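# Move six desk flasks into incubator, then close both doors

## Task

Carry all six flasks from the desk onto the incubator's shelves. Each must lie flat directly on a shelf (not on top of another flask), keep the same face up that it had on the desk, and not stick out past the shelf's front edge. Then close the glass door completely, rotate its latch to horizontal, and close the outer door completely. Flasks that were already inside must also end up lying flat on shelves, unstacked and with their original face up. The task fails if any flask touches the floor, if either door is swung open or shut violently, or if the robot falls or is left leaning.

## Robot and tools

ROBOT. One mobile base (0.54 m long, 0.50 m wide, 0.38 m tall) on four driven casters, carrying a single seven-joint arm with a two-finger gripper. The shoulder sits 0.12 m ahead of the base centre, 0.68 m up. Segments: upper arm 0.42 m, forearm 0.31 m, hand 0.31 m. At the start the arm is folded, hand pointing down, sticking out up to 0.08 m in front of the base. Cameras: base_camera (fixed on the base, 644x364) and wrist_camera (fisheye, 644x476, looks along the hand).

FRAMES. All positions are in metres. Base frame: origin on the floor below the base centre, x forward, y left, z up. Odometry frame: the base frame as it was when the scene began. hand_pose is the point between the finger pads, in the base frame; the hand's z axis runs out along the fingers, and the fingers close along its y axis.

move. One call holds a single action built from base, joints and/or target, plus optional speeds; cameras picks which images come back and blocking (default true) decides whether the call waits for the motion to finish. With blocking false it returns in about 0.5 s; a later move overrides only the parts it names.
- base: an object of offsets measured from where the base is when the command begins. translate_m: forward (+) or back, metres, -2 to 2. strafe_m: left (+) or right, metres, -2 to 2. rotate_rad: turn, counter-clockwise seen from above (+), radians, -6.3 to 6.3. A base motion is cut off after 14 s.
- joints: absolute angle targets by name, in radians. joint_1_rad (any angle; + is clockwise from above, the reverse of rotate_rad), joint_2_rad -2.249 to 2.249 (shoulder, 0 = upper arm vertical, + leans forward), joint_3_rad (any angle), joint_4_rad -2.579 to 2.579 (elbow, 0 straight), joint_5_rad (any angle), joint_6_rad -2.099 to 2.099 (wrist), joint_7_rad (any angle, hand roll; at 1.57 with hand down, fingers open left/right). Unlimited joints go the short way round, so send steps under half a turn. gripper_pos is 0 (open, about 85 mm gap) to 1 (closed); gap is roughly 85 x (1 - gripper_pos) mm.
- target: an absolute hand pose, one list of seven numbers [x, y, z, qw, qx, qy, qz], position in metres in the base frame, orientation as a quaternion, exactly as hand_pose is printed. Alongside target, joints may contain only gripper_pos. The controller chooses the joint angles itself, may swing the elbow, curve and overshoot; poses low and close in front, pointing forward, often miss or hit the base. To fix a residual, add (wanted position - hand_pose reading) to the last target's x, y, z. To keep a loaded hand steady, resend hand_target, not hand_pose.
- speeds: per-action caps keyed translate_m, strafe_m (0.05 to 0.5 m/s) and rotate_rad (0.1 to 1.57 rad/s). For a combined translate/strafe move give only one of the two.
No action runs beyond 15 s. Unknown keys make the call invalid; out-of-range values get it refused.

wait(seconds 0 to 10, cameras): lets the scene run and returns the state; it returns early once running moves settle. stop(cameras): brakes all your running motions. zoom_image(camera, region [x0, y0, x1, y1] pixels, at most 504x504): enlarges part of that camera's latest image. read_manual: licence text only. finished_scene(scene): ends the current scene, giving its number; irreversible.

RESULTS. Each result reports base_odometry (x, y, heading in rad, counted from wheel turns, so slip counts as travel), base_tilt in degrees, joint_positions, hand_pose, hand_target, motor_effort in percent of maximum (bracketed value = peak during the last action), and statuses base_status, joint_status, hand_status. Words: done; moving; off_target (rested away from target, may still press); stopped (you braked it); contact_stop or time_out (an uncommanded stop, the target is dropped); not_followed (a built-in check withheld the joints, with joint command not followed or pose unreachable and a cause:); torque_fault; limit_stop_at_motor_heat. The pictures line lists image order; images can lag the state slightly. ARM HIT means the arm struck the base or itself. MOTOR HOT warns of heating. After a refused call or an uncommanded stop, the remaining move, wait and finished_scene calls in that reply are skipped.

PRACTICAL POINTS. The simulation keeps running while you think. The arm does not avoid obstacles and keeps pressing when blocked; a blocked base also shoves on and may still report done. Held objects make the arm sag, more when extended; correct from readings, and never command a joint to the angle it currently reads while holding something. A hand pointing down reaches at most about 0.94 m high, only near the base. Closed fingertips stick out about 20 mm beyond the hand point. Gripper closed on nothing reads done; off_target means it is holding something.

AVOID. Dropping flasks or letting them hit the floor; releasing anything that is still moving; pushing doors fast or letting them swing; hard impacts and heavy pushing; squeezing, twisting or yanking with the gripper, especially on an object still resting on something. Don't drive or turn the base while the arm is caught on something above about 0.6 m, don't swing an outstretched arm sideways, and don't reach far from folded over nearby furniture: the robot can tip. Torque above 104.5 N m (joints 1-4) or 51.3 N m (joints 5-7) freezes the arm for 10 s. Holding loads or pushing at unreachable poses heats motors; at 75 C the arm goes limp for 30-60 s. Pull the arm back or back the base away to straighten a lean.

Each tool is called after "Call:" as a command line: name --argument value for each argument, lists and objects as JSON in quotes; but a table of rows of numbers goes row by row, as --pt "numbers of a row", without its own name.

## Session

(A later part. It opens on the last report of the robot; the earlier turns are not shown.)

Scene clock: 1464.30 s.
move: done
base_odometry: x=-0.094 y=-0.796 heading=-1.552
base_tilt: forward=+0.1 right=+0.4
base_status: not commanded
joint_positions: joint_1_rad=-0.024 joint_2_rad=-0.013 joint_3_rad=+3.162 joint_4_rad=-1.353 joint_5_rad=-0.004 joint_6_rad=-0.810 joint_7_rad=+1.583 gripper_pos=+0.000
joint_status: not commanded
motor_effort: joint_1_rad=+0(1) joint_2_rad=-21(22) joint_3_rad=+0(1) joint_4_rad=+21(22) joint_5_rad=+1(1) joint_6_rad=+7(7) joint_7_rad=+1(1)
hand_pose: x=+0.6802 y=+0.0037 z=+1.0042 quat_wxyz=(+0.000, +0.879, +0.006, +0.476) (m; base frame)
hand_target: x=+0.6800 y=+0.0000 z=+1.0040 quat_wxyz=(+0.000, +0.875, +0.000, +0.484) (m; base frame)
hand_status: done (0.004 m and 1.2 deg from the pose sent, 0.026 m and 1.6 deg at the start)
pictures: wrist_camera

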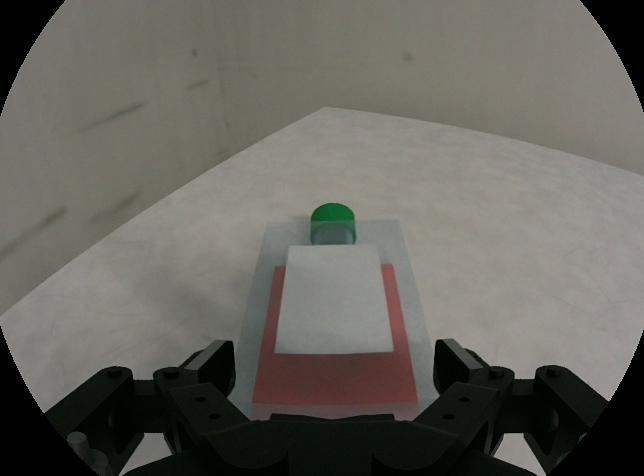

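Call:
move --joints '{"gripper_pos":0.25}' --cameras '[]'

Call:
move --joints '{"gripper_pos":0.6}' --cameras '[]'

Call:
move --target '[0.68,0,1.09,0,0.875,0,0.484]' --cameras '["wrist_camera"]'

Call:
move --base '{"translate_m":-0.8}' --cameras '[]'

Call:
move --base '{"rotate_rad":-2.168}' --speeds '{"rotate_rad":1.0}' --cameras '["wrist_camera"]'

Scene clock: 1468.63 s.
move: off_target
base_odometry: x=-0.094 y=-0.796 heading=-1.552
base_tilt: forward=+0.1 right=+0.4
base_status: not commanded
joint_positions: joint_1_rad=-0.024 joint_2_rad=-0.016 joint_3_rad=+3.162 joint_4_rad=-1.354 joint_5_rad=-0.004 joint_6_rad=-0.810 joint_7_rad=+1.583 gripper_pos=+0.068
joint_status: gripper_pos off_target (ended at +0.068, target +0.250)
motor_effort: joint_1_rad=+0(0) joint_2_rad=-20(21) joint_3_rad=-1(1) joint_4_rad=+20(22) joint_5_rad=+1(1) joint_6_rad=+6(8) joint_7_rad=+1(1)
hand_pose: x=+0.6792 y=+0.0037 z=+1.0052 quat_wxyz=(+0.000, +0.879, +0.006, +0.477) (m; base frame)
hand_target: x=+0.6800 y=+0.0000 z=+1.0040 quat_wxyz=(+0.000, +0.875, +0.000, +0.484) (m; base frame)
hand_status: not commanded
pictures: none
No camera images: "cameras" was empty.

Scene clock: 1469.37 s.
move: off_target
base_odometry: x=-0.094 y=-0.796 heading=-1.552
base_tilt: forward=+0.1 right=+0.4
base_status: not commanded
joint_positions: joint_1_rad=-0.024 joint_2_rad=-0.016 joint_3_rad=+3.162 joint_4_rad=-1.354 joint_5_rad=-0.004 joint_6_rad=-0.810 joint_7_rad=+1.583 gripper_pos=+0.068
joint_status: gripper_pos off_target (ended at +0.068, target +0.600)
motor_effort: joint_1_rad=+0(0) joint_2_rad=-20(20) joint_3_rad=+0(1) joint_4_rad=+20(20) joint_5_rad=+1(1) joint_6_rad=+6(7) joint_7_rad=+1(1)
hand_pose: x=+0.6792 y=+0.0037 z=+1.0052 quat_wxyz=(+0.000, +0.879, +0.006, +0.477) (m; base frame)
hand_target: x=+0.6800 y=+0.0000 z=+1.0040 quat_wxyz=(+0.000, +0.875, +0.000, +0.484) (m; base frame)
hand_status: not commanded
pictures: none
No camera images: "cameras" was empty.

Scene clock: 1471.13 s.
move: done
base_odometry: x=-0.094 y=-0.796 heading=-1.552
base_tilt: forward=+0.1 right=+0.4
base_status: not commanded
joint_positions: joint_1_rad=-0.024 joint_2_rad=+0.049 joint_3_rad=+3.163 joint_4_rad=-1.022 joint_5_rad=-0.004 joint_6_rad=-1.000 joint_7_rad=+1.583 gripper_pos=+0.068
joint_status: not commanded
motor_effort: joint_1_rad=+0(0) joint_2_rad=-23(23) joint_3_rad=+0(1) joint_4_rad=+20(23) joint_5_rad=+1(1) joint_6_rad=+8(8) joint_7_rad=+1(1)
hand_pose: x=+0.6888 y=+0.0044 z=+1.1039 quat_wxyz=(+0.001, +0.860, +0.006, +0.511) (m; base frame)
hand_target: x=+0.6800 y=+0.0000 z=+1.0900 quat_wxyz=(+0.000, +0.875, +0.000, +0.484) (m; base frame)
hand_status: done (0.017 m and 3.6 deg from the pose sent, 0.085 m and 1.2 deg at the start)
pictures: wrist_camera

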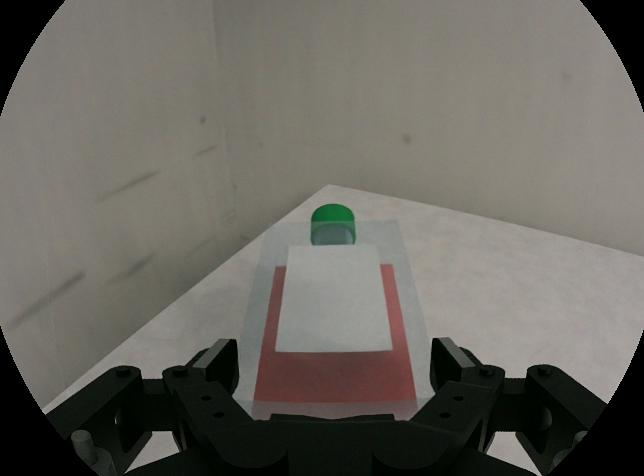

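Scene clock: 1474.10 s.
move: done
base_odometry: x=-0.109 y=+0.004 heading=-1.552
base_tilt: forward=+0.1 right=+0.4
base_status: done
joint_positions: joint_1_rad=-0.024 joint_2_rad=+0.061 joint_3_rad=+3.164 joint_4_rad=-1.021 joint_5_rad=-0.004 joint_6_rad=-1.004 joint_7_rad=+1.583 gripper_pos=+0.068
joint_status: not commanded
motor_effort: joint_1_rad=+0(1) joint_2_rad=-23(27) joint_3_rad=+0(3) joint_4_rad=+21(22) joint_5_rad=+0(1) joint_6_rad=+8(9) joint_7_rad=+1(1)
hand_pose: x=+0.6932 y=+0.0040 z=+1.0962 quat_wxyz=(+0.001, +0.864, +0.006, +0.504) (m; base frame)
hand_target: x=+0.6800 y=+0.0000 z=+1.0900 quat_wxyz=(+0.000, +0.875, +0.000, +0.484) (m; base frame)
hand_status: not commanded
pictures: none
No camera images: "cameras" was empty.

Scene clock: 1477.20 s.
move: done
base_odometry: x=-0.109 y=+0.005 heading=+2.564
base_tilt: forward=+0.1 right=+0.4
base_status: done
joint_positions: joint_1_rad=-0.022 joint_2_rad=+0.061 joint_3_rad=+3.171 joint_4_rad=-1.021 joint_5_rad=-0.004 joint_6_rad=-1.004 joint_7_rad=+1.583 gripper_pos=+0.068
joint_status: not commanded
motor_effort: joint_1_rad=+0(3) joint_2_rad=-23(25) joint_3_rad=+0(3) joint_4_rad=+20(21) joint_5_rad=+1(2) joint_6_rad=+8(9) joint_7_rad=+0(1)
hand_pose: x=+0.6935 y=-0.0013 z=+1.0959 quat_wxyz=(+0.004, +0.864, +0.002, +0.504) (m; base frame)
hand_target: x=+0.6800 y=+0.0000 z=+1.0900 quat_wxyz=(+0.000, +0.875, +0.000, +0.484) (m; base frame)
hand_status: not commanded
pictures: wrist_camera

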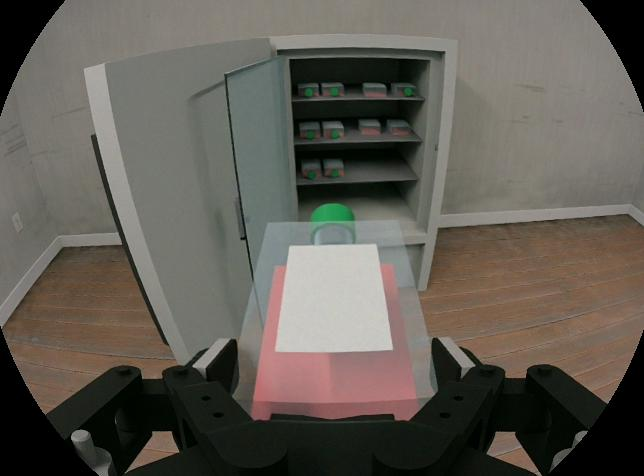

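Call:
move --base '{"translate_m":0.88,"strafe_m":-0.29,"rotate_rad":0.035}' --cameras '[]'

Call:
move --target '[0.68,-0.003,0.9,0,0.870,0,0.492]' --cameras '[]'

Call:
move --target '[0.68,0,0.76,0,0.870,0,0.492]' --cameras '["wrist_camera"]'

Scene clock: 1487.43 s.
move: done
base_odometry: x=-0.688 y=+0.728 heading=+2.598
base_tilt: forward=+0.1 right=+0.4
base_status: done
joint_positions: joint_1_rad=-0.029 joint_2_rad=+0.068 joint_3_rad=+3.167 joint_4_rad=-1.020 joint_5_rad=-0.005 joint_6_rad=-1.006 joint_7_rad=+1.583 gripper_pos=+0.068
joint_status: not commanded
motor_effort: joint_1_rad=+0(4) joint_2_rad=-23(27) joint_3_rad=-1(4) joint_4_rad=+20(22) joint_5_rad=+1(3) joint_6_rad=+8(9) joint_7_rad=+0(1)
hand_pose: x=+0.6959 y=+0.0053 z=+1.0921 quat_wxyz=(+0.000, +0.866, +0.007, +0.500) (m; base frame)
hand_target: x=+0.6800 y=+0.0000 z=+1.0900 quat_wxyz=(+0.000, +0.875, +0.000, +0.484) (m; base frame)
hand_status: not commanded
pictures: none
No camera images: "cameras" was empty.

Scene clock: 1489.77 s.
move: done
base_odometry: x=-0.688 y=+0.728 heading=+2.598
base_tilt: forward=+0.1 right=+0.4
base_status: not commanded
joint_positions: joint_1_rad=-0.029 joint_2_rad=-0.016 joint_3_rad=+3.167 joint_4_rad=-1.720 joint_5_rad=-0.005 joint_6_rad=-0.491 joint_7_rad=+1.583 gripper_pos=+0.068
joint_status: not commanded
motor_effort: joint_1_rad=+0(0) joint_2_rad=-21(24) joint_3_rad=-1(1) joint_4_rad=+22(23) joint_5_rad=+1(1) joint_6_rad=+7(8) joint_7_rad=+1(1)
hand_pose: x=+0.6770 y=+0.0037 z=+0.8789 quat_wxyz=(+0.000, +0.890, +0.005, +0.456) (m; base frame)
hand_target: x=+0.6800 y=-0.0030 z=+0.9000 quat_wxyz=(+0.000, +0.870, +0.000, +0.492) (m; base frame)
hand_status: done (0.022 m and 4.8 deg from the pose sent, 0.193 m and 1.3 deg at the start)
pictures: none
No camera images: "cameras" was empty.

Scene clock: 1491.57 s.
move: done
base_odometry: x=-0.688 y=+0.728 heading=+2.598
base_tilt: forward=+0.1 right=+0.4
base_status: not commanded
joint_positions: joint_1_rad=+0.009 joint_2_rad=+0.091 joint_3_rad=+3.137 joint_4_rad=-2.072 joint_5_rad=-0.005 joint_6_rad=-0.012 joint_7_rad=+1.579 gripper_pos=+0.068
joint_status: not commanded
motor_effort: joint_1_rad=+0(0) joint_2_rad=-23(25) joint_3_rad=-1(2) joint_4_rad=+19(22) joint_5_rad=+1(1) joint_6_rad=+7(8) joint_7_rad=+0(1)
hand_pose: x=+0.6743 y=-0.0011 z=+0.7486 quat_wxyz=(+0.002, +0.885, -0.001, +0.465) (m; base frame)
hand_target: x=+0.6800 y=+0.0000 z=+0.7600 quat_wxyz=(+0.000, +0.870, +0.000, +0.492) (m; base frame)
hand_status: done (0.013 m and 3.6 deg from the pose sent, 0.119 m and 4.8 deg at the start)
pictures: wrist_camera

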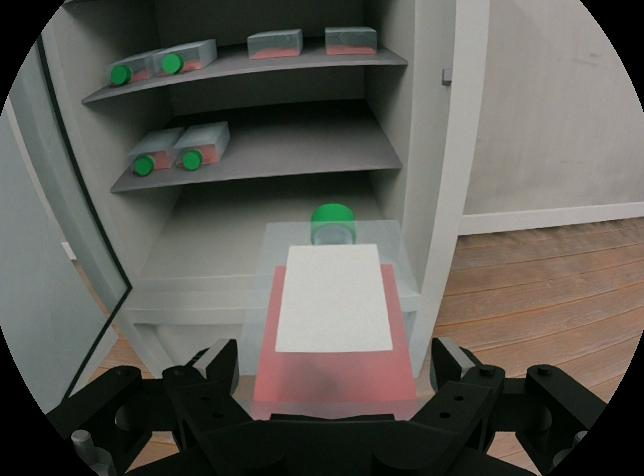

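Call:
move --base '{"translate_m":0.2,"strafe_m":-0.03}' --target '[0.68,0,0.725,0,0.870,0,0.492]' --speeds '{"translate_m":0.15}' --cameras '["wrist_camera"]'

Scene clock: 1496.60 s.
move: done
base_odometry: x=-0.844 y=+0.857 heading=+2.598
base_tilt: forward=+0.1 right=+0.4
base_status: done
joint_positions: joint_1_rad=+0.009 joint_2_rad=+0.158 joint_3_rad=+3.137 joint_4_rad=-2.143 joint_5_rad=-0.005 joint_6_rad=+0.125 joint_7_rad=+1.579 gripper_pos=+0.068
joint_status: not commanded
motor_effort: joint_1_rad=+0(1) joint_2_rad=-24(26) joint_3_rad=-1(2) joint_4_rad=+17(20) joint_5_rad=+1(1) joint_6_rad=+8(8) joint_7_rad=+1(1)
hand_pose: x=+0.6754 y=-0.0012 z=+0.7104 quat_wxyz=(+0.002, +0.886, -0.001, +0.464) (m; base frame)
hand_target: x=+0.6800 y=+0.0000 z=+0.7250 quat_wxyz=(+0.000, +0.870, +0.000, +0.492) (m; base frame)
hand_status: done (0.015 m and 3.7 deg from the pose sent, 0.024 m and 3.6 deg at the start)
pictures: wrist_camera

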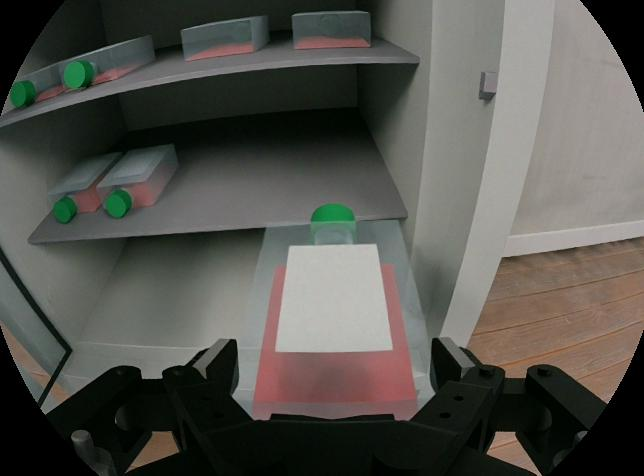

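Call:
move --base '{"translate_m":0.1,"strafe_m":-0.02}' --speeds '{"translate_m":0.1}' --cameras '["wrist_camera"]'

Scene clock: 1499.80 s.
move: done
base_odometry: x=-0.920 y=+0.926 heading=+2.598
base_tilt: forward=+0.1 right=+0.4
base_status: done
joint_positions: joint_1_rad=+0.009 joint_2_rad=+0.159 joint_3_rad=+3.137 joint_4_rad=-2.145 joint_5_rad=-0.005 joint_6_rad=+0.126 joint_7_rad=+1.579 gripper_pos=+0.068
joint_status: not commanded
motor_effort: joint_1_rad=+0(2) joint_2_rad=-24(26) joint_3_rad=-1(2) joint_4_rad=+17(19) joint_5_rad=+1(1) joint_6_rad=+8(8) joint_7_rad=+1(1)
hand_pose: x=+0.6747 y=-0.0012 z=+0.7091 quat_wxyz=(+0.002, +0.886, -0.001, +0.463) (m; base frame)
hand_target: x=+0.6800 y=+0.0000 z=+0.7250 quat_wxyz=(+0.000, +0.870, +0.000, +0.492) (m; base frame)
hand_status: not commanded
pictures: wrist_camera

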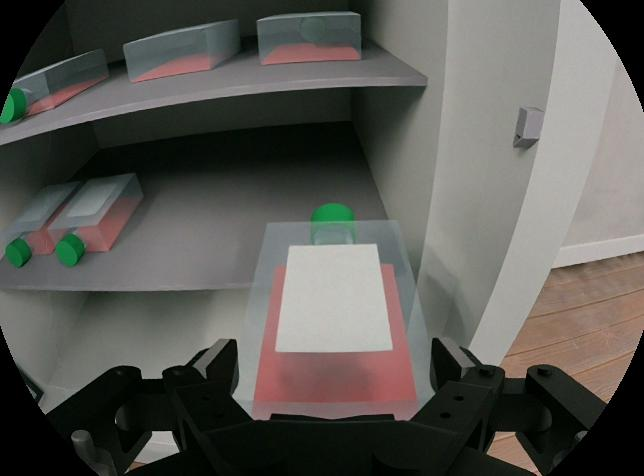

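Call:
move --base '{"translate_m":0.07,"strafe_m":0.01}' --speeds '{"translate_m":0.08}' --cameras '["wrist_camera"]'

Scene clock: 1503.07 s.
move: done
base_odometry: x=-0.985 y=+0.954 heading=+2.598
base_tilt: forward=+0.1 right=+0.4
base_status: done
joint_positions: joint_1_rad=+0.009 joint_2_rad=+0.159 joint_3_rad=+3.137 joint_4_rad=-2.146 joint_5_rad=-0.005 joint_6_rad=+0.126 joint_7_rad=+1.579 gripper_pos=+0.068
joint_status: not commanded
motor_effort: joint_1_rad=+0(2) joint_2_rad=-24(26) joint_3_rad=+0(2) joint_4_rad=+17(18) joint_5_rad=+1(1) joint_6_rad=+8(8) joint_7_rad=+1(1)
hand_pose: x=+0.6745 y=-0.0012 z=+0.7087 quat_wxyz=(+0.002, +0.886, -0.001, +0.463) (m; base frame)
hand_target: x=+0.6800 y=+0.0000 z=+0.7250 quat_wxyz=(+0.000, +0.870, +0.000, +0.492) (m; base frame)
hand_status: not commanded
pictures: wrist_camera

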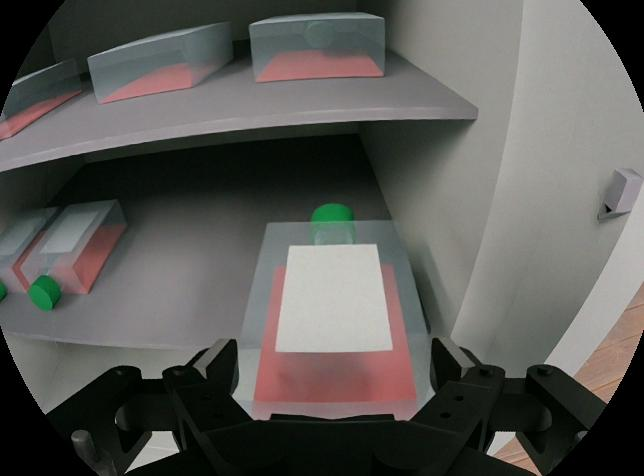

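Call:
move --base '{"strafe_m":0.012}' --target '[0.68,0,0.692,0,0.870,0,0.492]' --cameras '[]'

Call:
move --base '{"translate_m":0.05}' --speeds '{"translate_m":0.08}' --cameras '["wrist_camera"]'

Scene clock: 1507.53 s.
move: done
base_odometry: x=-0.992 y=+0.944 heading=+2.598
base_tilt: forward=+0.1 right=+0.4
base_status: done
joint_positions: joint_1_rad=+0.003 joint_2_rad=+0.224 joint_3_rad=+3.138 joint_4_rad=-2.200 joint_5_rad=-0.005 joint_6_rad=+0.251 joint_7_rad=+1.579 gripper_pos=+0.068
joint_status: not commanded
motor_effort: joint_1_rad=+0(2) joint_2_rad=-25(27) joint_3_rad=-1(2) joint_4_rad=+16(17) joint_5_rad=+1(1) joint_6_rad=+7(8) joint_7_rad=+0(1)
hand_pose: x=+0.6755 y=+0.0010 z=+0.6789 quat_wxyz=(+0.001, +0.885, +0.001, +0.466) (m; base frame)
hand_target: x=+0.6800 y=+0.0000 z=+0.6920 quat_wxyz=(+0.000, +0.870, +0.000, +0.492) (m; base frame)
hand_status: done (0.014 m and 3.5 deg from the pose sent, 0.018 m and 3.8 deg at the start)
pictures: none
No camera images: "cameras" was empty.

Scene clock: 1508.67 s.
move: done
base_odometry: x=-1.035 y=+0.970 heading=+2.598
base_tilt: forward=+0.1 right=+0.4
base_status: done
joint_positions: joint_1_rad=+0.003 joint_2_rad=+0.225 joint_3_rad=+3.138 joint_4_rad=-2.202 joint_5_rad=-0.005 joint_6_rad=+0.252 joint_7_rad=+1.579 gripper_pos=+0.068
joint_status: not commanded
motor_effort: joint_1_rad=+0(2) joint_2_rad=-26(27) joint_3_rad=+0(3) joint_4_rad=+16(17) joint_5_rad=+1(1) joint_6_rad=+8(8) joint_7_rad=+0(1)
hand_pose: x=+0.6748 y=+0.0010 z=+0.6776 quat_wxyz=(+0.001, +0.886, +0.001, +0.465) (m; base frame)
hand_target: x=+0.6800 y=+0.0000 z=+0.6920 quat_wxyz=(+0.000, +0.870, +0.000, +0.492) (m; base frame)
hand_status: not commanded
pictures: wrist_camera

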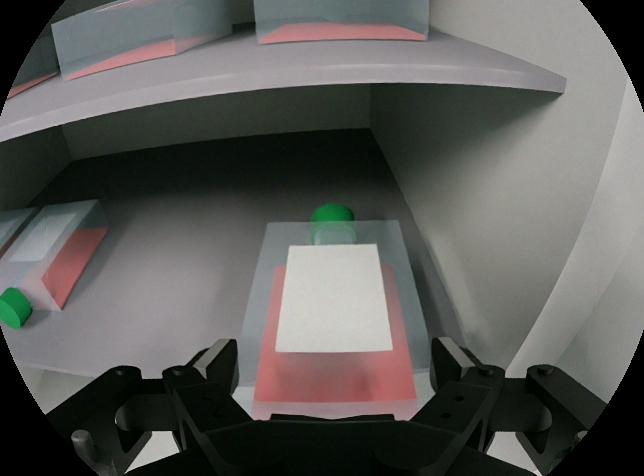

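Call:
move --base '{"translate_m":0.015}' --target '[0.68,0,0.672,0,0.870,0,0.492]' --cameras '[]'

Call:
move --target '[0.68,0,0.655,0,0.870,0,0.492]' --cameras '["wrist_camera"]'

Call:
move --target '[0.68,0,0.642,0,0.870,0,0.492]' --cameras '["wrist_camera"]'

Scene clock: 1517.20 s.
move: done
base_odometry: x=-1.048 y=+0.978 heading=+2.598
base_tilt: forward=+0.2 right=+0.4
base_status: done
joint_positions: joint_1_rad=+0.003 joint_2_rad=+0.273 joint_3_rad=+3.138 joint_4_rad=-2.228 joint_5_rad=-0.005 joint_6_rad=+0.332 joint_7_rad=+1.579 gripper_pos=+0.068
joint_status: not commanded
motor_effort: joint_1_rad=+0(1) joint_2_rad=-25(28) joint_3_rad=-1(1) joint_4_rad=+15(17) joint_5_rad=+0(1) joint_6_rad=+7(8) joint_7_rad=+1(1)
hand_pose: x=+0.6775 y=+0.0008 z=+0.6596 quat_wxyz=(+0.001, +0.884, +0.001, +0.467) (m; base frame)
hand_target: x=+0.6800 y=+0.0000 z=+0.6720 quat_wxyz=(+0.000, +0.870, +0.000, +0.492) (m; base frame)
hand_status: done (0.013 m and 3.3 deg from the pose sent, 0.008 m and 3.6 deg at the start)
pictures: none
No camera images: "cameras" was empty.

Scene clock: 1517.93 s.
move: done
base_odometry: x=-1.048 y=+0.978 heading=+2.598
base_tilt: forward=+0.1 right=+0.4
base_status: not commanded
joint_positions: joint_1_rad=+0.003 joint_2_rad=+0.308 joint_3_rad=+3.138 joint_4_rad=-2.253 joint_5_rad=-0.005 joint_6_rad=+0.400 joint_7_rad=+1.579 gripper_pos=+0.068
joint_status: not commanded
motor_effort: joint_1_rad=+0(0) joint_2_rad=-25(27) joint_3_rad=-1(1) joint_4_rad=+13(15) joint_5_rad=+1(1) joint_6_rad=+6(8) joint_7_rad=+1(1)
hand_pose: x=+0.6778 y=+0.0007 z=+0.6471 quat_wxyz=(+0.001, +0.882, +0.001, +0.471) (m; base frame)
hand_target: x=+0.6800 y=+0.0000 z=+0.6550 quat_wxyz=(+0.000, +0.870, +0.000, +0.492) (m; base frame)
hand_status: done (0.008 m and 2.7 deg from the pose sent, 0.005 m and 3.3 deg at the start)
pictures: wrist_camera

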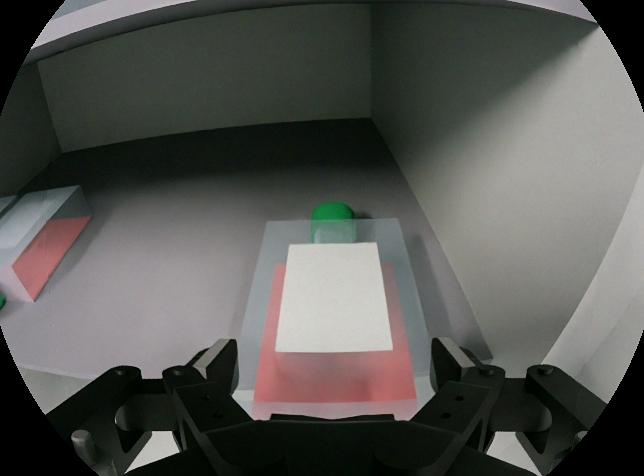

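Scene clock: 1518.60 s.
move: done
base_odometry: x=-1.048 y=+0.978 heading=+2.598
base_tilt: forward=+0.1 right=+0.4
base_status: not commanded
joint_positions: joint_1_rad=+0.003 joint_2_rad=+0.327 joint_3_rad=+3.138 joint_4_rad=-2.265 joint_5_rad=-0.005 joint_6_rad=+0.459 joint_7_rad=+1.579 gripper_pos=+0.068
joint_status: not commanded
motor_effort: joint_1_rad=+0(0) joint_2_rad=-24(25) joint_3_rad=-1(1) joint_4_rad=+13(14) joint_5_rad=+1(1) joint_6_rad=+6(7) joint_7_rad=+0(1)
hand_pose: x=+0.6818 y=+0.0006 z=+0.6464 quat_wxyz=(+0.001, +0.876, +0.001, +0.483) (m; base frame)
hand_target: x=+0.6800 y=+0.0000 z=+0.6420 quat_wxyz=(+0.000, +0.870, +0.000, +0.492) (m; base frame)
hand_status: done (0.005 m and 1.2 deg from the pose sent, 0.006 m and 2.7 deg at the start)
pictures: wrist_camera

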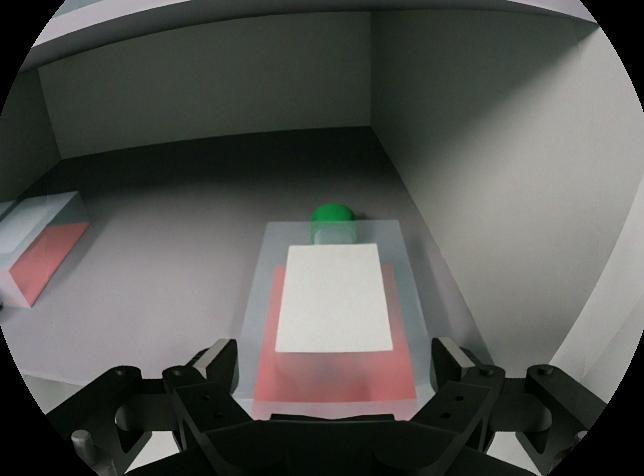

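Contact at .6465. Release.

Call:
move --joints '{"gripper_pos":0}' --cameras '[]'

Call:
move --base '{"translate_m":-0.11}' --speeds '{"translate_m":0.1}' --cameras '[]'

Call:
move --target '[0.68,0,0.640,0,0.870,0,0.492]' --joints '{"gripper_pos":1}' --cameras '["wrist_camera"]'

Scene clock: 1522.20 s.
move: done
base_odometry: x=-1.048 y=+0.978 heading=+2.598
base_tilt: forward=+0.1 right=+0.4
base_status: not commanded
joint_positions: joint_1_rad=+0.003 joint_2_rad=+0.338 joint_3_rad=+3.138 joint_4_rad=-2.266 joint_5_rad=-0.005 joint_6_rad=+0.459 joint_7_rad=+1.579 gripper_pos=+0.000
joint_status: all done
motor_effort: joint_1_rad=+0(0) joint_2_rad=-25(26) joint_3_rad=-1(2) joint_4_rad=+12(13) joint_5_rad=+1(1) joint_6_rad=+7(8) joint_7_rad=+0(1)
hand_pose: x=+0.6808 y=+0.0006 z=+0.6395 quat_wxyz=(+0.001, +0.878, +0.001, +0.478) (m; base frame)
hand_target: x=+0.6800 y=+0.0000 z=+0.6420 quat_wxyz=(+0.000, +0.870, +0.000, +0.492) (m; base frame)
hand_status: not commanded
pictures: none
No camera images: "cameras" was empty.

Scene clock: 1523.83 s.
move: done
base_odometry: x=-0.953 y=+0.920 heading=+2.598
base_tilt: forward=+0.2 right=+0.4
base_status: done
joint_positions: joint_1_rad=+0.003 joint_2_rad=+0.344 joint_3_rad=+3.138 joint_4_rad=-2.272 joint_5_rad=-0.005 joint_6_rad=+0.459 joint_7_rad=+1.579 gripper_pos=+0.000
joint_status: not commanded
motor_effort: joint_1_rad=+0(2) joint_2_rad=-26(27) joint_3_rad=-1(2) joint_4_rad=+13(14) joint_5_rad=+1(1) joint_6_rad=+7(8) joint_7_rad=+0(1)
hand_pose: x=+0.6779 y=+0.0006 z=+0.6339 quat_wxyz=(+0.001, +0.881, +0.001, +0.473) (m; base frame)
hand_target: x=+0.6800 y=+0.0000 z=+0.6420 quat_wxyz=(+0.000, +0.870, +0.000, +0.492) (m; base frame)
hand_status: not commanded
pictures: none
No camera images: "cameras" was empty.

Scene clock: 1524.93 s.
move: done
base_odometry: x=-0.953 y=+0.920 heading=+2.598
base_tilt: forward=+0.1 right=+0.4
base_status: not commanded
joint_positions: joint_1_rad=+0.003 joint_2_rad=+0.346 joint_3_rad=+3.138 joint_4_rad=-2.272 joint_5_rad=-0.005 joint_6_rad=+0.464 joint_7_rad=+1.579 gripper_pos=+0.999
joint_status: all done
motor_effort: joint_1_rad=+0(1) joint_2_rad=-26(26) joint_3_rad=+0(1) joint_4_rad=+12(13) joint_5_rad=+1(1) joint_6_rad=+7(7) joint_7_rad=+0(1)
hand_pose: x=+0.6786 y=+0.0006 z=+0.6340 quat_wxyz=(+0.001, +0.881, +0.001, +0.474) (m; base frame)
hand_target: x=+0.6800 y=+0.0000 z=+0.6400 quat_wxyz=(+0.000, +0.870, +0.000, +0.492) (m; base frame)
hand_status: done (0.006 m and 2.4 deg from the pose sent, 0.007 m and 2.6 deg at the start)
pictures: wrist_camera

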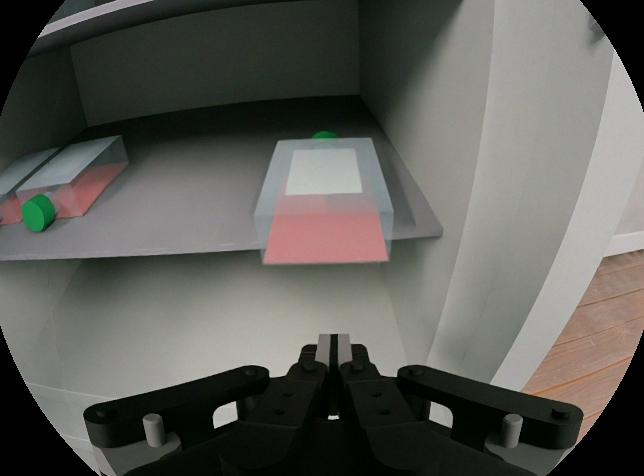

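Call:
move --target '[0.68,0,0.643,0,0.870,0,0.492]' --cameras '[]'

Call:
move --base '{"translate_m":0.118}' --speeds '{"translate_m":0.07}' --cameras '[]'

Call:
move --base '{"translate_m":-0.13}' --speeds '{"translate_m":0.15}' --cameras '["wrist_camera"]'

Scene clock: 1528.80 s.
move: done
base_odometry: x=-0.953 y=+0.920 heading=+2.598
base_tilt: forward=+0.1 right=+0.4
base_status: not commanded
joint_positions: joint_1_rad=+0.003 joint_2_rad=+0.346 joint_3_rad=+3.138 joint_4_rad=-2.272 joint_5_rad=-0.005 joint_6_rad=+0.464 joint_7_rad=+1.579 gripper_pos=+0.999
joint_status: not commanded
motor_effort: joint_1_rad=+0(0) joint_2_rad=-26(26) joint_3_rad=-1(1) joint_4_rad=+13(13) joint_5_rad=+1(1) joint_6_rad=+7(8) joint_7_rad=+0(1)
hand_pose: x=+0.6786 y=+0.0006 z=+0.6340 quat_wxyz=(+0.001, +0.881, +0.001, +0.474) (m; base frame)
hand_target: x=+0.6800 y=+0.0000 z=+0.6430 quat_wxyz=(+0.000, +0.870, +0.000, +0.492) (m; base frame)
hand_status: done (0.009 m and 2.4 deg from the pose sent, 0.009 m and 2.4 deg at the start)
pictures: none
No camera images: "cameras" was empty.

Scene clock: 1530.97 s.
move: done
base_odometry: x=-1.055 y=+0.981 heading=+2.599
base_tilt: forward=+0.2 right=+0.4
base_status: done
joint_positions: joint_1_rad=+0.003 joint_2_rad=+0.346 joint_3_rad=+3.138 joint_4_rad=-2.273 joint_5_rad=-0.005 joint_6_rad=+0.464 joint_7_rad=+1.579 gripper_pos=+0.999
joint_status: not commanded
motor_effort: joint_1_rad=+0(2) joint_2_rad=-26(28) joint_3_rad=-1(1) joint_4_rad=+13(14) joint_5_rad=+1(2) joint_6_rad=+7(8) joint_7_rad=+0(1)
hand_pose: x=+0.6782 y=+0.0007 z=+0.6334 quat_wxyz=(+0.001, +0.881, +0.001, +0.473) (m; base frame)
hand_target: x=+0.6800 y=+0.0000 z=+0.6430 quat_wxyz=(+0.000, +0.870, +0.000, +0.492) (m; base frame)
hand_status: not commanded
pictures: none
No camera images: "cameras" was empty.

Scene clock: 1532.40 s.
move: done
base_odometry: x=-0.943 y=+0.914 heading=+2.598
base_tilt: forward=+0.1 right=+0.4
base_status: done
joint_positions: joint_1_rad=+0.003 joint_2_rad=+0.347 joint_3_rad=+3.139 joint_4_rad=-2.274 joint_5_rad=-0.005 joint_6_rad=+0.464 joint_7_rad=+1.579 gripper_pos=+0.999
joint_status: not commanded
motor_effort: joint_1_rad=+1(3) joint_2_rad=-25(29) joint_3_rad=+0(2) joint_4_rad=+12(14) joint_5_rad=+1(2) joint_6_rad=+7(7) joint_7_rad=+1(1)
hand_pose: x=+0.6776 y=+0.0006 z=+0.6324 quat_wxyz=(+0.001, +0.881, +0.001, +0.472) (m; base frame)
hand_target: x=+0.6800 y=+0.0000 z=+0.6430 quat_wxyz=(+0.000, +0.870, +0.000, +0.492) (m; base frame)
hand_status: not commanded
pictures: wrist_camera

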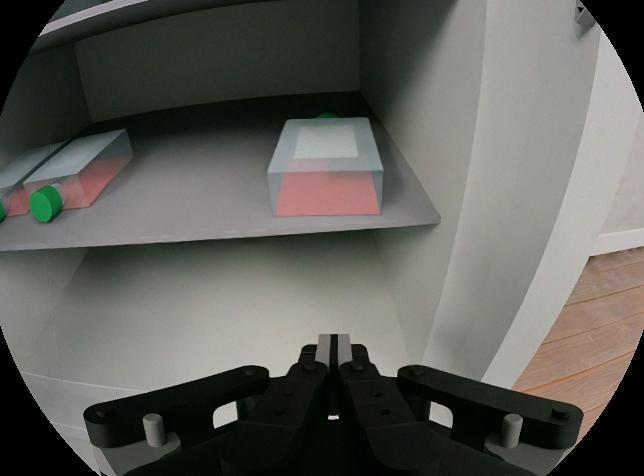

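Call:
move --base '{"translate_m":-0.3}' --cameras '[]'

Call:
move --base '{"translate_m":-0.836,"strafe_m":0.347}' --target '[0.62,0,1.09,0,0.887,0,0.462]' --cameras '[]'

Call:
move --base '{"rotate_rad":1.785}' --cameras '["wrist_camera"]'

Scene clock: 1537.63 s.
move: done
base_odometry: x=-0.686 y=+0.758 heading=+2.598
base_tilt: forward=+0.1 right=+0.4
base_status: done
joint_positions: joint_1_rad=+0.003 joint_2_rad=+0.346 joint_3_rad=+3.139 joint_4_rad=-2.278 joint_5_rad=-0.005 joint_6_rad=+0.464 joint_7_rad=+1.579 gripper_pos=+0.999
joint_status: not commanded
motor_effort: joint_1_rad=+0(1) joint_2_rad=-26(28) joint_3_rad=-1(2) joint_4_rad=+12(14) joint_5_rad=+1(1) joint_6_rad=+7(8) joint_7_rad=+0(1)
hand_pose: x=+0.6760 y=+0.0006 z=+0.6314 quat_wxyz=(+0.001, +0.882, +0.001, +0.471) (m; base frame)
hand_target: x=+0.6800 y=+0.0000 z=+0.6430 quat_wxyz=(+0.000, +0.870, +0.000, +0.492) (m; base frame)
hand_status: not commanded
pictures: none
No camera images: "cameras" was empty.

Scene clock: 1540.50 s.
move: done
base_odometry: x=-0.150 y=+0.029 heading=+2.598
base_tilt: forward=+0.1 right=+0.4
base_status: done
joint_positions: joint_1_rad=-0.010 joint_2_rad=-0.053 joint_3_rad=+3.150 joint_4_rad=-1.072 joint_5_rad=-0.005 joint_6_rad=-1.091 joint_7_rad=+1.579 gripper_pos=+0.999
joint_status: not commanded
motor_effort: joint_1_rad=+0(2) joint_2_rad=-18(31) joint_3_rad=-1(3) joint_4_rad=+19(21) joint_5_rad=+1(2) joint_6_rad=+7(8) joint_7_rad=+0(1)
hand_pose: x=+0.6317 y=+0.0032 z=+1.1069 quat_wxyz=(-0.001, +0.870, +0.004, +0.493) (m; base frame)
hand_target: x=+0.6200 y=+0.0000 z=+1.0900 quat_wxyz=(+0.000, +0.887, +0.000, +0.462) (m; base frame)
hand_status: done (0.021 m and 4.1 deg from the pose sent, 0.462 m and 1.2 deg at the start)
pictures: none
No camera images: "cameras" was empty.

Scene clock: 1542.93 s.
move: done
base_odometry: x=-0.150 y=+0.029 heading=-1.901
base_tilt: forward=+0.1 right=+0.4
base_status: done
joint_positions: joint_1_rad=-0.019 joint_2_rad=-0.040 joint_3_rad=+3.161 joint_4_rad=-1.072 joint_5_rad=-0.005 joint_6_rad=-1.094 joint_7_rad=+1.579 gripper_pos=+0.999
joint_status: not commanded
motor_effort: joint_1_rad=+0(3) joint_2_rad=-19(23) joint_3_rad=+0(3) joint_4_rad=+19(20) joint_5_rad=+0(2) joint_6_rad=+7(8) joint_7_rad=+0(1)
hand_pose: x=+0.6370 y=+0.0024 z=+1.0993 quat_wxyz=(-0.001, +0.874, +0.004, +0.486) (m; base frame)
hand_target: x=+0.6200 y=+0.0000 z=+1.0900 quat_wxyz=(+0.000, +0.887, +0.000, +0.462) (m; base frame)
hand_status: not commanded
pictures: wrist_camera

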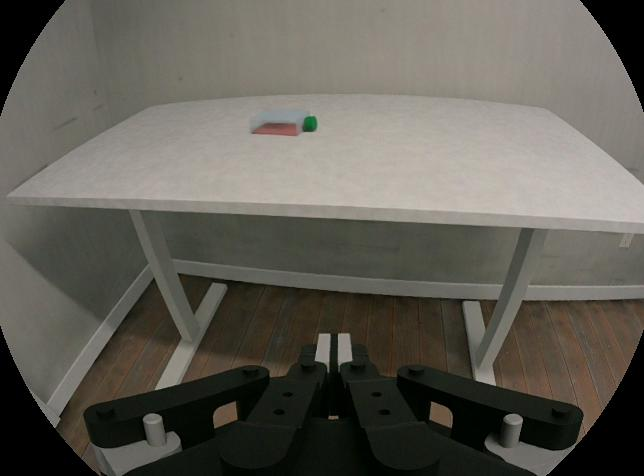

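Call:
move --base '{"translate_m":0.57,"strafe_m":0.13}' --cameras '[]'

Call:
move --target '[0.62,-0.003,1.008,0,0.875,0,0.484]' --cameras '["wrist_camera"]'

Scene clock: 1555.77 s.
move: done
base_odometry: x=-0.212 y=-0.553 heading=-1.900
base_tilt: forward=+0.2 right=+0.4
base_status: done
joint_positions: joint_1_rad=-0.019 joint_2_rad=-0.043 joint_3_rad=+3.161 joint_4_rad=-1.072 joint_5_rad=-0.005 joint_6_rad=-1.097 joint_7_rad=+1.579 gripper_pos=+0.999
joint_status: not commanded
motor_effort: joint_1_rad=+0(1) joint_2_rad=-18(21) joint_3_rad=+0(1) joint_4_rad=+19(20) joint_5_rad=+0(1) joint_6_rad=+7(8) joint_7_rad=+1(1)
hand_pose: x=+0.6351 y=+0.0023 z=+1.1003 quat_wxyz=(-0.001, +0.874, +0.004, +0.486) (m; base frame)
hand_target: x=+0.6200 y=+0.0000 z=+1.0900 quat_wxyz=(+0.000, +0.887, +0.000, +0.462) (m; base frame)
hand_status: not commanded
pictures: none
No camera images: "cameras" was empty.

Scene clock: 1557.37 s.
move: done
base_odometry: x=-0.212 y=-0.553 heading=-1.900
base_tilt: forward=+0.1 right=+0.4
base_status: not commanded
joint_positions: joint_1_rad=-0.019 joint_2_rad=-0.142 joint_3_rad=+3.161 joint_4_rad=-1.458 joint_5_rad=-0.005 joint_6_rad=-0.884 joint_7_rad=+1.579 gripper_pos=+0.999
joint_status: not commanded
motor_effort: joint_1_rad=+0(0) joint_2_rad=-16(19) joint_3_rad=+0(1) joint_4_rad=+20(21) joint_5_rad=+1(1) joint_6_rad=+7(8) joint_7_rad=+0(1)
hand_pose: x=+0.6157 y=+0.0017 z=+0.9942 quat_wxyz=(-0.002, +0.891, +0.003, +0.453) (m; base frame)
hand_target: x=+0.6200 y=-0.0030 z=+1.0080 quat_wxyz=(+0.000, +0.875, +0.000, +0.484) (m; base frame)
hand_status: done (0.015 m and 4.0 deg from the pose sent, 0.094 m and 0.5 deg at the start)
pictures: wrist_camera

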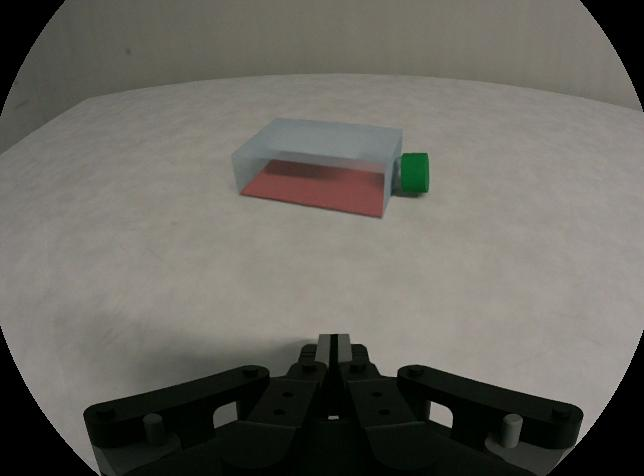

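Call:
move --base '{"strafe_m":0.058}' --cameras '[]'

Call:
move --base '{"translate_m":0.20}' --speeds '{"translate_m":0.1}' --cameras '["wrist_camera"]'

Scene clock: 1560.97 s.
move: done
base_odometry: x=-0.157 y=-0.572 heading=-1.900
base_tilt: forward=+0.2 right=+0.4
base_status: done
joint_positions: joint_1_rad=-0.019 joint_2_rad=-0.144 joint_3_rad=+3.161 joint_4_rad=-1.458 joint_5_rad=-0.005 joint_6_rad=-0.881 joint_7_rad=+1.579 gripper_pos=+0.999
joint_status: not commanded
motor_effort: joint_1_rad=+0(2) joint_2_rad=-16(17) joint_3_rad=-1(2) joint_4_rad=+20(21) joint_5_rad=+1(1) joint_6_rad=+7(7) joint_7_rad=+0(1)
hand_pose: x=+0.6154 y=+0.0020 z=+0.9961 quat_wxyz=(-0.002, +0.890, +0.003, +0.456) (m; base frame)
hand_target: x=+0.6200 y=-0.0030 z=+1.0080 quat_wxyz=(+0.000, +0.875, +0.000, +0.484) (m; base frame)
hand_status: not commanded
pictures: none
No camera images: "cameras" was empty.

Scene clock: 1563.53 s.
move: done
base_odometry: x=-0.222 y=-0.761 heading=-1.900
base_tilt: forward=+0.1 right=+0.4
base_status: done
joint_positions: joint_1_rad=-0.019 joint_2_rad=-0.153 joint_3_rad=+3.161 joint_4_rad=-1.459 joint_5_rad=-0.005 joint_6_rad=-0.879 joint_7_rad=+1.579 gripper_pos=+0.999
joint_status: not commanded
motor_effort: joint_1_rad=+0(1) joint_2_rad=-16(19) joint_3_rad=+0(1) joint_4_rad=+21(22) joint_5_rad=+1(1) joint_6_rad=+7(7) joint_7_rad=+0(1)
hand_pose: x=+0.6130 y=+0.0019 z=+1.0005 quat_wxyz=(-0.002, +0.888, +0.003, +0.460) (m; base frame)
hand_target: x=+0.6200 y=-0.0030 z=+1.0080 quat_wxyz=(+0.000, +0.875, +0.000, +0.484) (m; base frame)
hand_status: not commanded
pictures: wrist_camera

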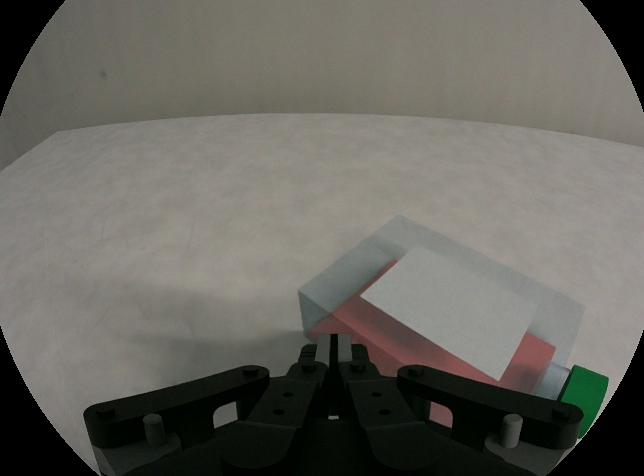

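Call:
move --base '{"translate_m":0.06}' --speeds '{"translate_m":0.1}' --cameras '["wrist_camera"]'

Scene clock: 1566.07 s.
move: done
base_odometry: x=-0.241 y=-0.818 heading=-1.900
base_tilt: forward=+0.1 right=+0.4
base_status: done
joint_positions: joint_1_rad=-0.019 joint_2_rad=-0.155 joint_3_rad=+3.161 joint_4_rad=-1.459 joint_5_rad=-0.005 joint_6_rad=-0.878 joint_7_rad=+1.579 gripper_pos=+0.999
joint_status: not commanded
motor_effort: joint_1_rad=+0(1) joint_2_rad=-16(19) joint_3_rad=-1(1) joint_4_rad=+21(21) joint_5_rad=+1(1) joint_6_rad=+7(8) joint_7_rad=+1(1)
hand_pose: x=+0.6125 y=+0.0019 z=+1.0017 quat_wxyz=(-0.002, +0.887, +0.003, +0.462) (m; base frame)
hand_target: x=+0.6200 y=-0.0030 z=+1.0080 quat_wxyz=(+0.000, +0.875, +0.000, +0.484) (m; base frame)
hand_status: not commanded
pictures: wrist_camera

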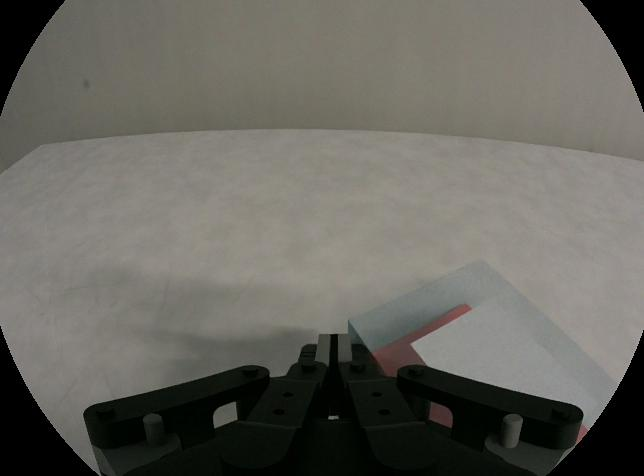

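Call:
move --base '{"translate_m":0.015,"strafe_m":-0.09}' --speeds '{"strafe_m":0.08}' --cameras '["wrist_camera"]'

Scene clock: 1571.13 s.
move: done
base_odometry: x=-0.331 y=-0.804 heading=-1.899
base_tilt: forward=+0.1 right=+0.4
base_status: done
joint_positions: joint_1_rad=-0.019 joint_2_rad=-0.155 joint_3_rad=+3.162 joint_4_rad=-1.459 joint_5_rad=-0.005 joint_6_rad=-0.878 joint_7_rad=+1.579 gripper_pos=+0.999
joint_status: not commanded
motor_effort: joint_1_rad=+0(2) joint_2_rad=-15(17) joint_3_rad=+0(2) joint_4_rad=+21(21) joint_5_rad=+1(2) joint_6_rad=+7(7) joint_7_rad=+1(1)
hand_pose: x=+0.6125 y=+0.0013 z=+1.0018 quat_wxyz=(-0.002, +0.887, +0.002, +0.462) (m; base frame)
hand_target: x=+0.6200 y=-0.0030 z=+1.0080 quat_wxyz=(+0.000, +0.875, +0.000, +0.484) (m; base frame)
hand_status: not commanded
pictures: wrist_camera

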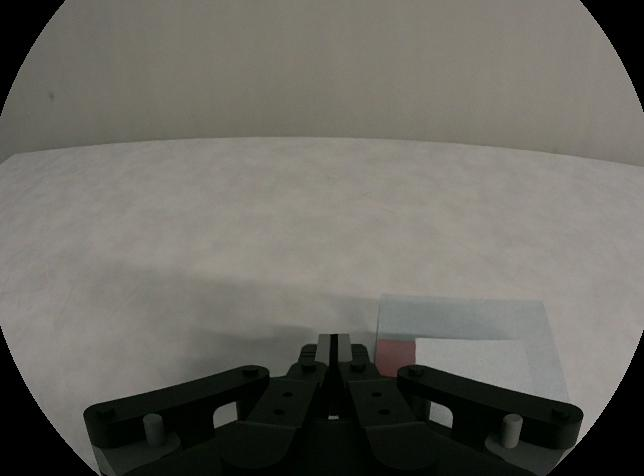

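Call:
move --target '[0.62,0,1.10,0,0.887,0,0.462]' --cameras '[]'

Call:
move --base '{"translate_m":-0.28,"strafe_m":-0.09}' --joints '{"gripper_pos":0}' --cameras '[]'

Call:
move --target '[0.62,0,1.022,0,0.875,0,0.484]' --cameras '["wrist_camera"]'

Scene clock: 1576.93 s.
move: done
base_odometry: x=-0.331 y=-0.804 heading=-1.899
base_tilt: forward=+0.2 right=+0.4
base_status: not commanded
joint_positions: joint_1_rad=-0.019 joint_2_rad=-0.048 joint_3_rad=+3.162 joint_4_rad=-1.024 joint_5_rad=-0.005 joint_6_rad=-1.128 joint_7_rad=+1.579 gripper_pos=+0.999
joint_status: not commanded
motor_effort: joint_1_rad=+0(1) joint_2_rad=-17(18) joint_3_rad=+0(1) joint_4_rad=+18(22) joint_5_rad=+1(1) joint_6_rad=+7(8) joint_7_rad=+1(1)
hand_pose: x=+0.6276 y=+0.0020 z=+1.1199 quat_wxyz=(-0.001, +0.868, +0.003, +0.496) (m; base frame)
hand_target: x=+0.6200 y=+0.0000 z=+1.1000 quat_wxyz=(+0.000, +0.887, +0.000, +0.462) (m; base frame)
hand_status: done (0.021 m and 4.4 deg from the pose sent, 0.099 m and 0.3 deg at the start)
pictures: none
No camera images: "cameras" was empty.

Scene clock: 1578.77 s.
move: done
base_odometry: x=-0.326 y=-0.509 heading=-1.898
base_tilt: forward=+0.1 right=+0.4
base_status: done
joint_positions: joint_1_rad=-0.019 joint_2_rad=-0.038 joint_3_rad=+3.162 joint_4_rad=-1.021 joint_5_rad=-0.005 joint_6_rad=-1.134 joint_7_rad=+1.579 gripper_pos=+0.000
joint_status: all done
motor_effort: joint_1_rad=+0(1) joint_2_rad=-17(22) joint_3_rad=+0(1) joint_4_rad=+18(20) joint_5_rad=+1(1) joint_6_rad=+7(8) joint_7_rad=+1(1)
hand_pose: x=+0.6310 y=+0.0020 z=+1.1149 quat_wxyz=(-0.001, +0.872, +0.003, +0.490) (m; base frame)
hand_target: x=+0.6200 y=+0.0000 z=+1.1000 quat_wxyz=(+0.000, +0.887, +0.000, +0.462) (m; base frame)
hand_status: not commanded
pictures: none
No camera images: "cameras" was empty.

Scene clock: 1580.37 s.
move: done
base_odometry: x=-0.326 y=-0.509 heading=-1.898
base_tilt: forward=+0.1 right=+0.4
base_status: not commanded
joint_positions: joint_1_rad=-0.019 joint_2_rad=-0.132 joint_3_rad=+3.162 joint_4_rad=-1.405 joint_5_rad=-0.005 joint_6_rad=-0.928 joint_7_rad=+1.579 gripper_pos=+0.000
joint_status: not commanded
motor_effort: joint_1_rad=+0(0) joint_2_rad=-16(18) joint_3_rad=+0(1) joint_4_rad=+20(21) joint_5_rad=+1(1) joint_6_rad=+7(7) joint_7_rad=+1(1)
hand_pose: x=+0.6157 y=+0.0014 z=+1.0081 quat_wxyz=(-0.002, +0.891, +0.002, +0.453) (m; base frame)
hand_target: x=+0.6200 y=+0.0000 z=+1.0220 quat_wxyz=(+0.000, +0.875, +0.000, +0.484) (m; base frame)
hand_status: done (0.015 m and 4.0 deg from the pose sent, 0.094 m and 0.9 deg at the start)
pictures: wrist_camera

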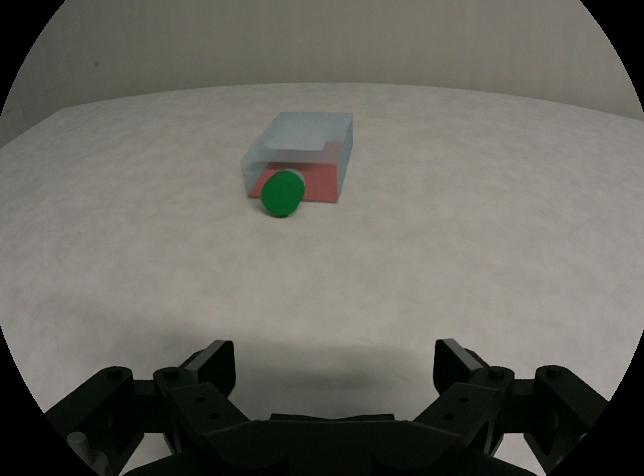

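Call:
move --base '{"translate_m":0.07,"strafe_m":0.127,"rotate_rad":-0.12}' --cameras '["wrist_camera"]'

Scene clock: 1584.53 s.
move: done
base_odometry: x=-0.228 y=-0.617 heading=-2.019
base_tilt: forward=+0.1 right=+0.4
base_status: done
joint_positions: joint_1_rad=-0.018 joint_2_rad=-0.141 joint_3_rad=+3.155 joint_4_rad=-1.405 joint_5_rad=-0.005 joint_6_rad=-0.924 joint_7_rad=+1.579 gripper_pos=+0.000
joint_status: not commanded
motor_effort: joint_1_rad=+0(3) joint_2_rad=-15(19) joint_3_rad=-1(3) joint_4_rad=+20(21) joint_5_rad=+1(2) joint_6_rad=+7(7) joint_7_rad=+1(1)
hand_pose: x=+0.6134 y=+0.0046 z=+1.0133 quat_wxyz=(-0.003, +0.888, +0.005, +0.459) (m; base frame)
hand_target: x=+0.6200 y=+0.0000 z=+1.0220 quat_wxyz=(+0.000, +0.875, +0.000, +0.484) (m; base frame)
hand_status: not commanded
pictures: wrist_camera

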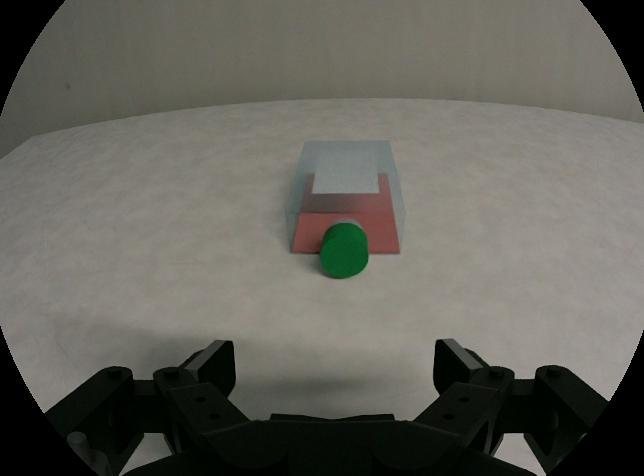

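Call:
move --base '{"translate_m":0.06,"strafe_m":0.017,"rotate_rad":-0.035}' --target '[0.62,0,1.028,0,0.875,0,0.484]' --cameras '["wrist_camera"]'

Scene clock: 1587.20 s.
move: done
base_odometry: x=-0.239 y=-0.678 heading=-2.054
base_tilt: forward=+0.1 right=+0.4
base_status: done
joint_positions: joint_1_rad=-0.016 joint_2_rad=-0.139 joint_3_rad=+3.158 joint_4_rad=-1.403 joint_5_rad=-0.005 joint_6_rad=-0.924 joint_7_rad=+1.579 gripper_pos=+0.000
joint_status: not commanded
motor_effort: joint_1_rad=+0(2) joint_2_rad=-16(20) joint_3_rad=-1(2) joint_4_rad=+20(21) joint_5_rad=+1(1) joint_6_rad=+6(8) joint_7_rad=+0(1)
hand_pose: x=+0.6146 y=+0.0018 z=+1.0134 quat_wxyz=(-0.001, +0.888, +0.003, +0.459) (m; base frame)
hand_target: x=+0.6200 y=+0.0000 z=+1.0280 quat_wxyz=(+0.000, +0.875, +0.000, +0.484) (m; base frame)
hand_status: done (0.016 m and 3.3 deg from the pose sent, 0.017 m and 3.3 deg at the start)
pictures: wrist_camera

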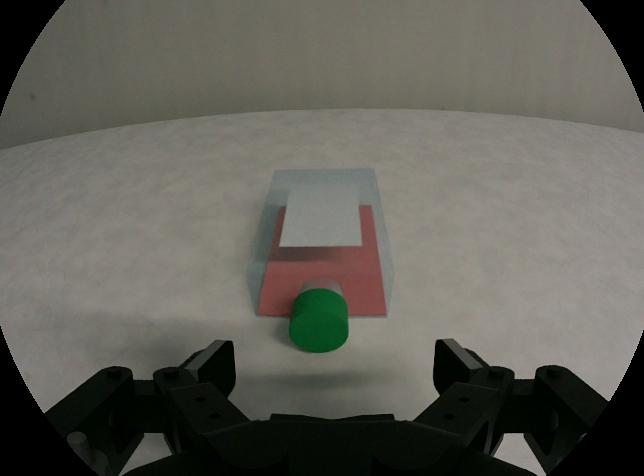

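Call:
move --base '{"translate_m":0.065,"strafe_m":0.0065}' --target '[0.62,0,1.038,0,0.875,0,0.484]' --cameras '["wrist_camera"]'

Scene clock: 1590.87 s.
move: done
base_odometry: x=-0.263 y=-0.739 heading=-2.054
base_tilt: forward=+0.1 right=+0.4
base_status: done
joint_positions: joint_1_rad=-0.016 joint_2_rad=-0.132 joint_3_rad=+3.158 joint_4_rad=-1.374 joint_5_rad=-0.005 joint_6_rad=-0.924 joint_7_rad=+1.579 gripper_pos=+0.000
joint_status: not commanded
motor_effort: joint_1_rad=+0(1) joint_2_rad=-17(20) joint_3_rad=+0(1) joint_4_rad=+20(22) joint_5_rad=+1(1) joint_6_rad=+7(8) joint_7_rad=+1(1)
hand_pose: x=+0.6190 y=+0.0018 z=+1.0260 quat_wxyz=(-0.001, +0.883, +0.003, +0.469) (m; base frame)
hand_target: x=+0.6200 y=+0.0000 z=+1.0380 quat_wxyz=(+0.000, +0.875, +0.000, +0.484) (m; base frame)
hand_status: done (0.012 m and 2.0 deg from the pose sent, 0.025 m and 3.3 deg at the start)
pictures: wrist_camera

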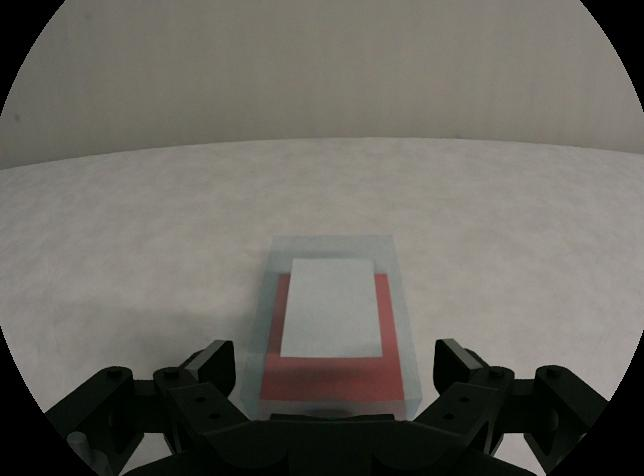

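Call:
move --base '{"translate_m":0.012,"strafe_m":0.002}' --cameras '[]'

Call:
move --target '[0.62,0,1.013,0,0.875,0,0.484]' --cameras '["wrist_camera"]'

Scene clock: 1593.57 s.
move: done
base_odometry: x=-0.267 y=-0.751 heading=-2.054
base_tilt: forward=+0.1 right=+0.4
base_status: done
joint_positions: joint_1_rad=-0.016 joint_2_rad=-0.132 joint_3_rad=+3.158 joint_4_rad=-1.374 joint_5_rad=-0.005 joint_6_rad=-0.924 joint_7_rad=+1.579 gripper_pos=+0.000
joint_status: not commanded
motor_effort: joint_1_rad=+0(1) joint_2_rad=-16(19) joint_3_rad=-1(2) joint_4_rad=+20(21) joint_5_rad=+1(2) joint_6_rad=+7(8) joint_7_rad=+1(1)
hand_pose: x=+0.6190 y=+0.0018 z=+1.0259 quat_wxyz=(-0.001, +0.883, +0.003, +0.469) (m; base frame)
hand_target: x=+0.6200 y=+0.0000 z=+1.0380 quat_wxyz=(+0.000, +0.875, +0.000, +0.484) (m; base frame)
hand_status: not commanded
pictures: none
No camera images: "cameras" was empty.

Scene clock: 1594.47 s.
move: done
base_odometry: x=-0.267 y=-0.751 heading=-2.054
base_tilt: forward=+0.1 right=+0.4
base_status: not commanded
joint_positions: joint_1_rad=-0.016 joint_2_rad=-0.142 joint_3_rad=+3.158 joint_4_rad=-1.444 joint_5_rad=-0.005 joint_6_rad=-0.892 joint_7_rad=+1.579 gripper_pos=+0.000
joint_status: not commanded
motor_effort: joint_1_rad=+0(1) joint_2_rad=-16(18) joint_3_rad=+0(1) joint_4_rad=+20(22) joint_5_rad=+0(1) joint_6_rad=+7(7) joint_7_rad=+1(1)
hand_pose: x=+0.6156 y=+0.0018 z=+0.9998 quat_wxyz=(-0.002, +0.890, +0.003, +0.456) (m; base frame)
hand_target: x=+0.6200 y=+0.0000 z=+1.0130 quat_wxyz=(+0.000, +0.875, +0.000, +0.484) (m; base frame)
hand_status: done (0.014 m and 3.7 deg from the pose sent, 0.013 m and 2.0 deg at the start)
pictures: wrist_camera

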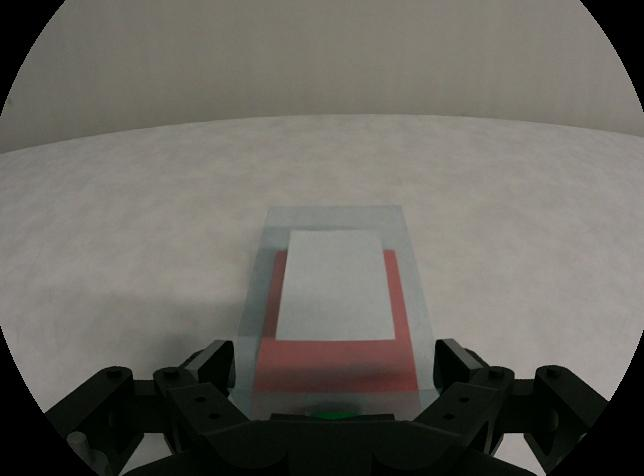

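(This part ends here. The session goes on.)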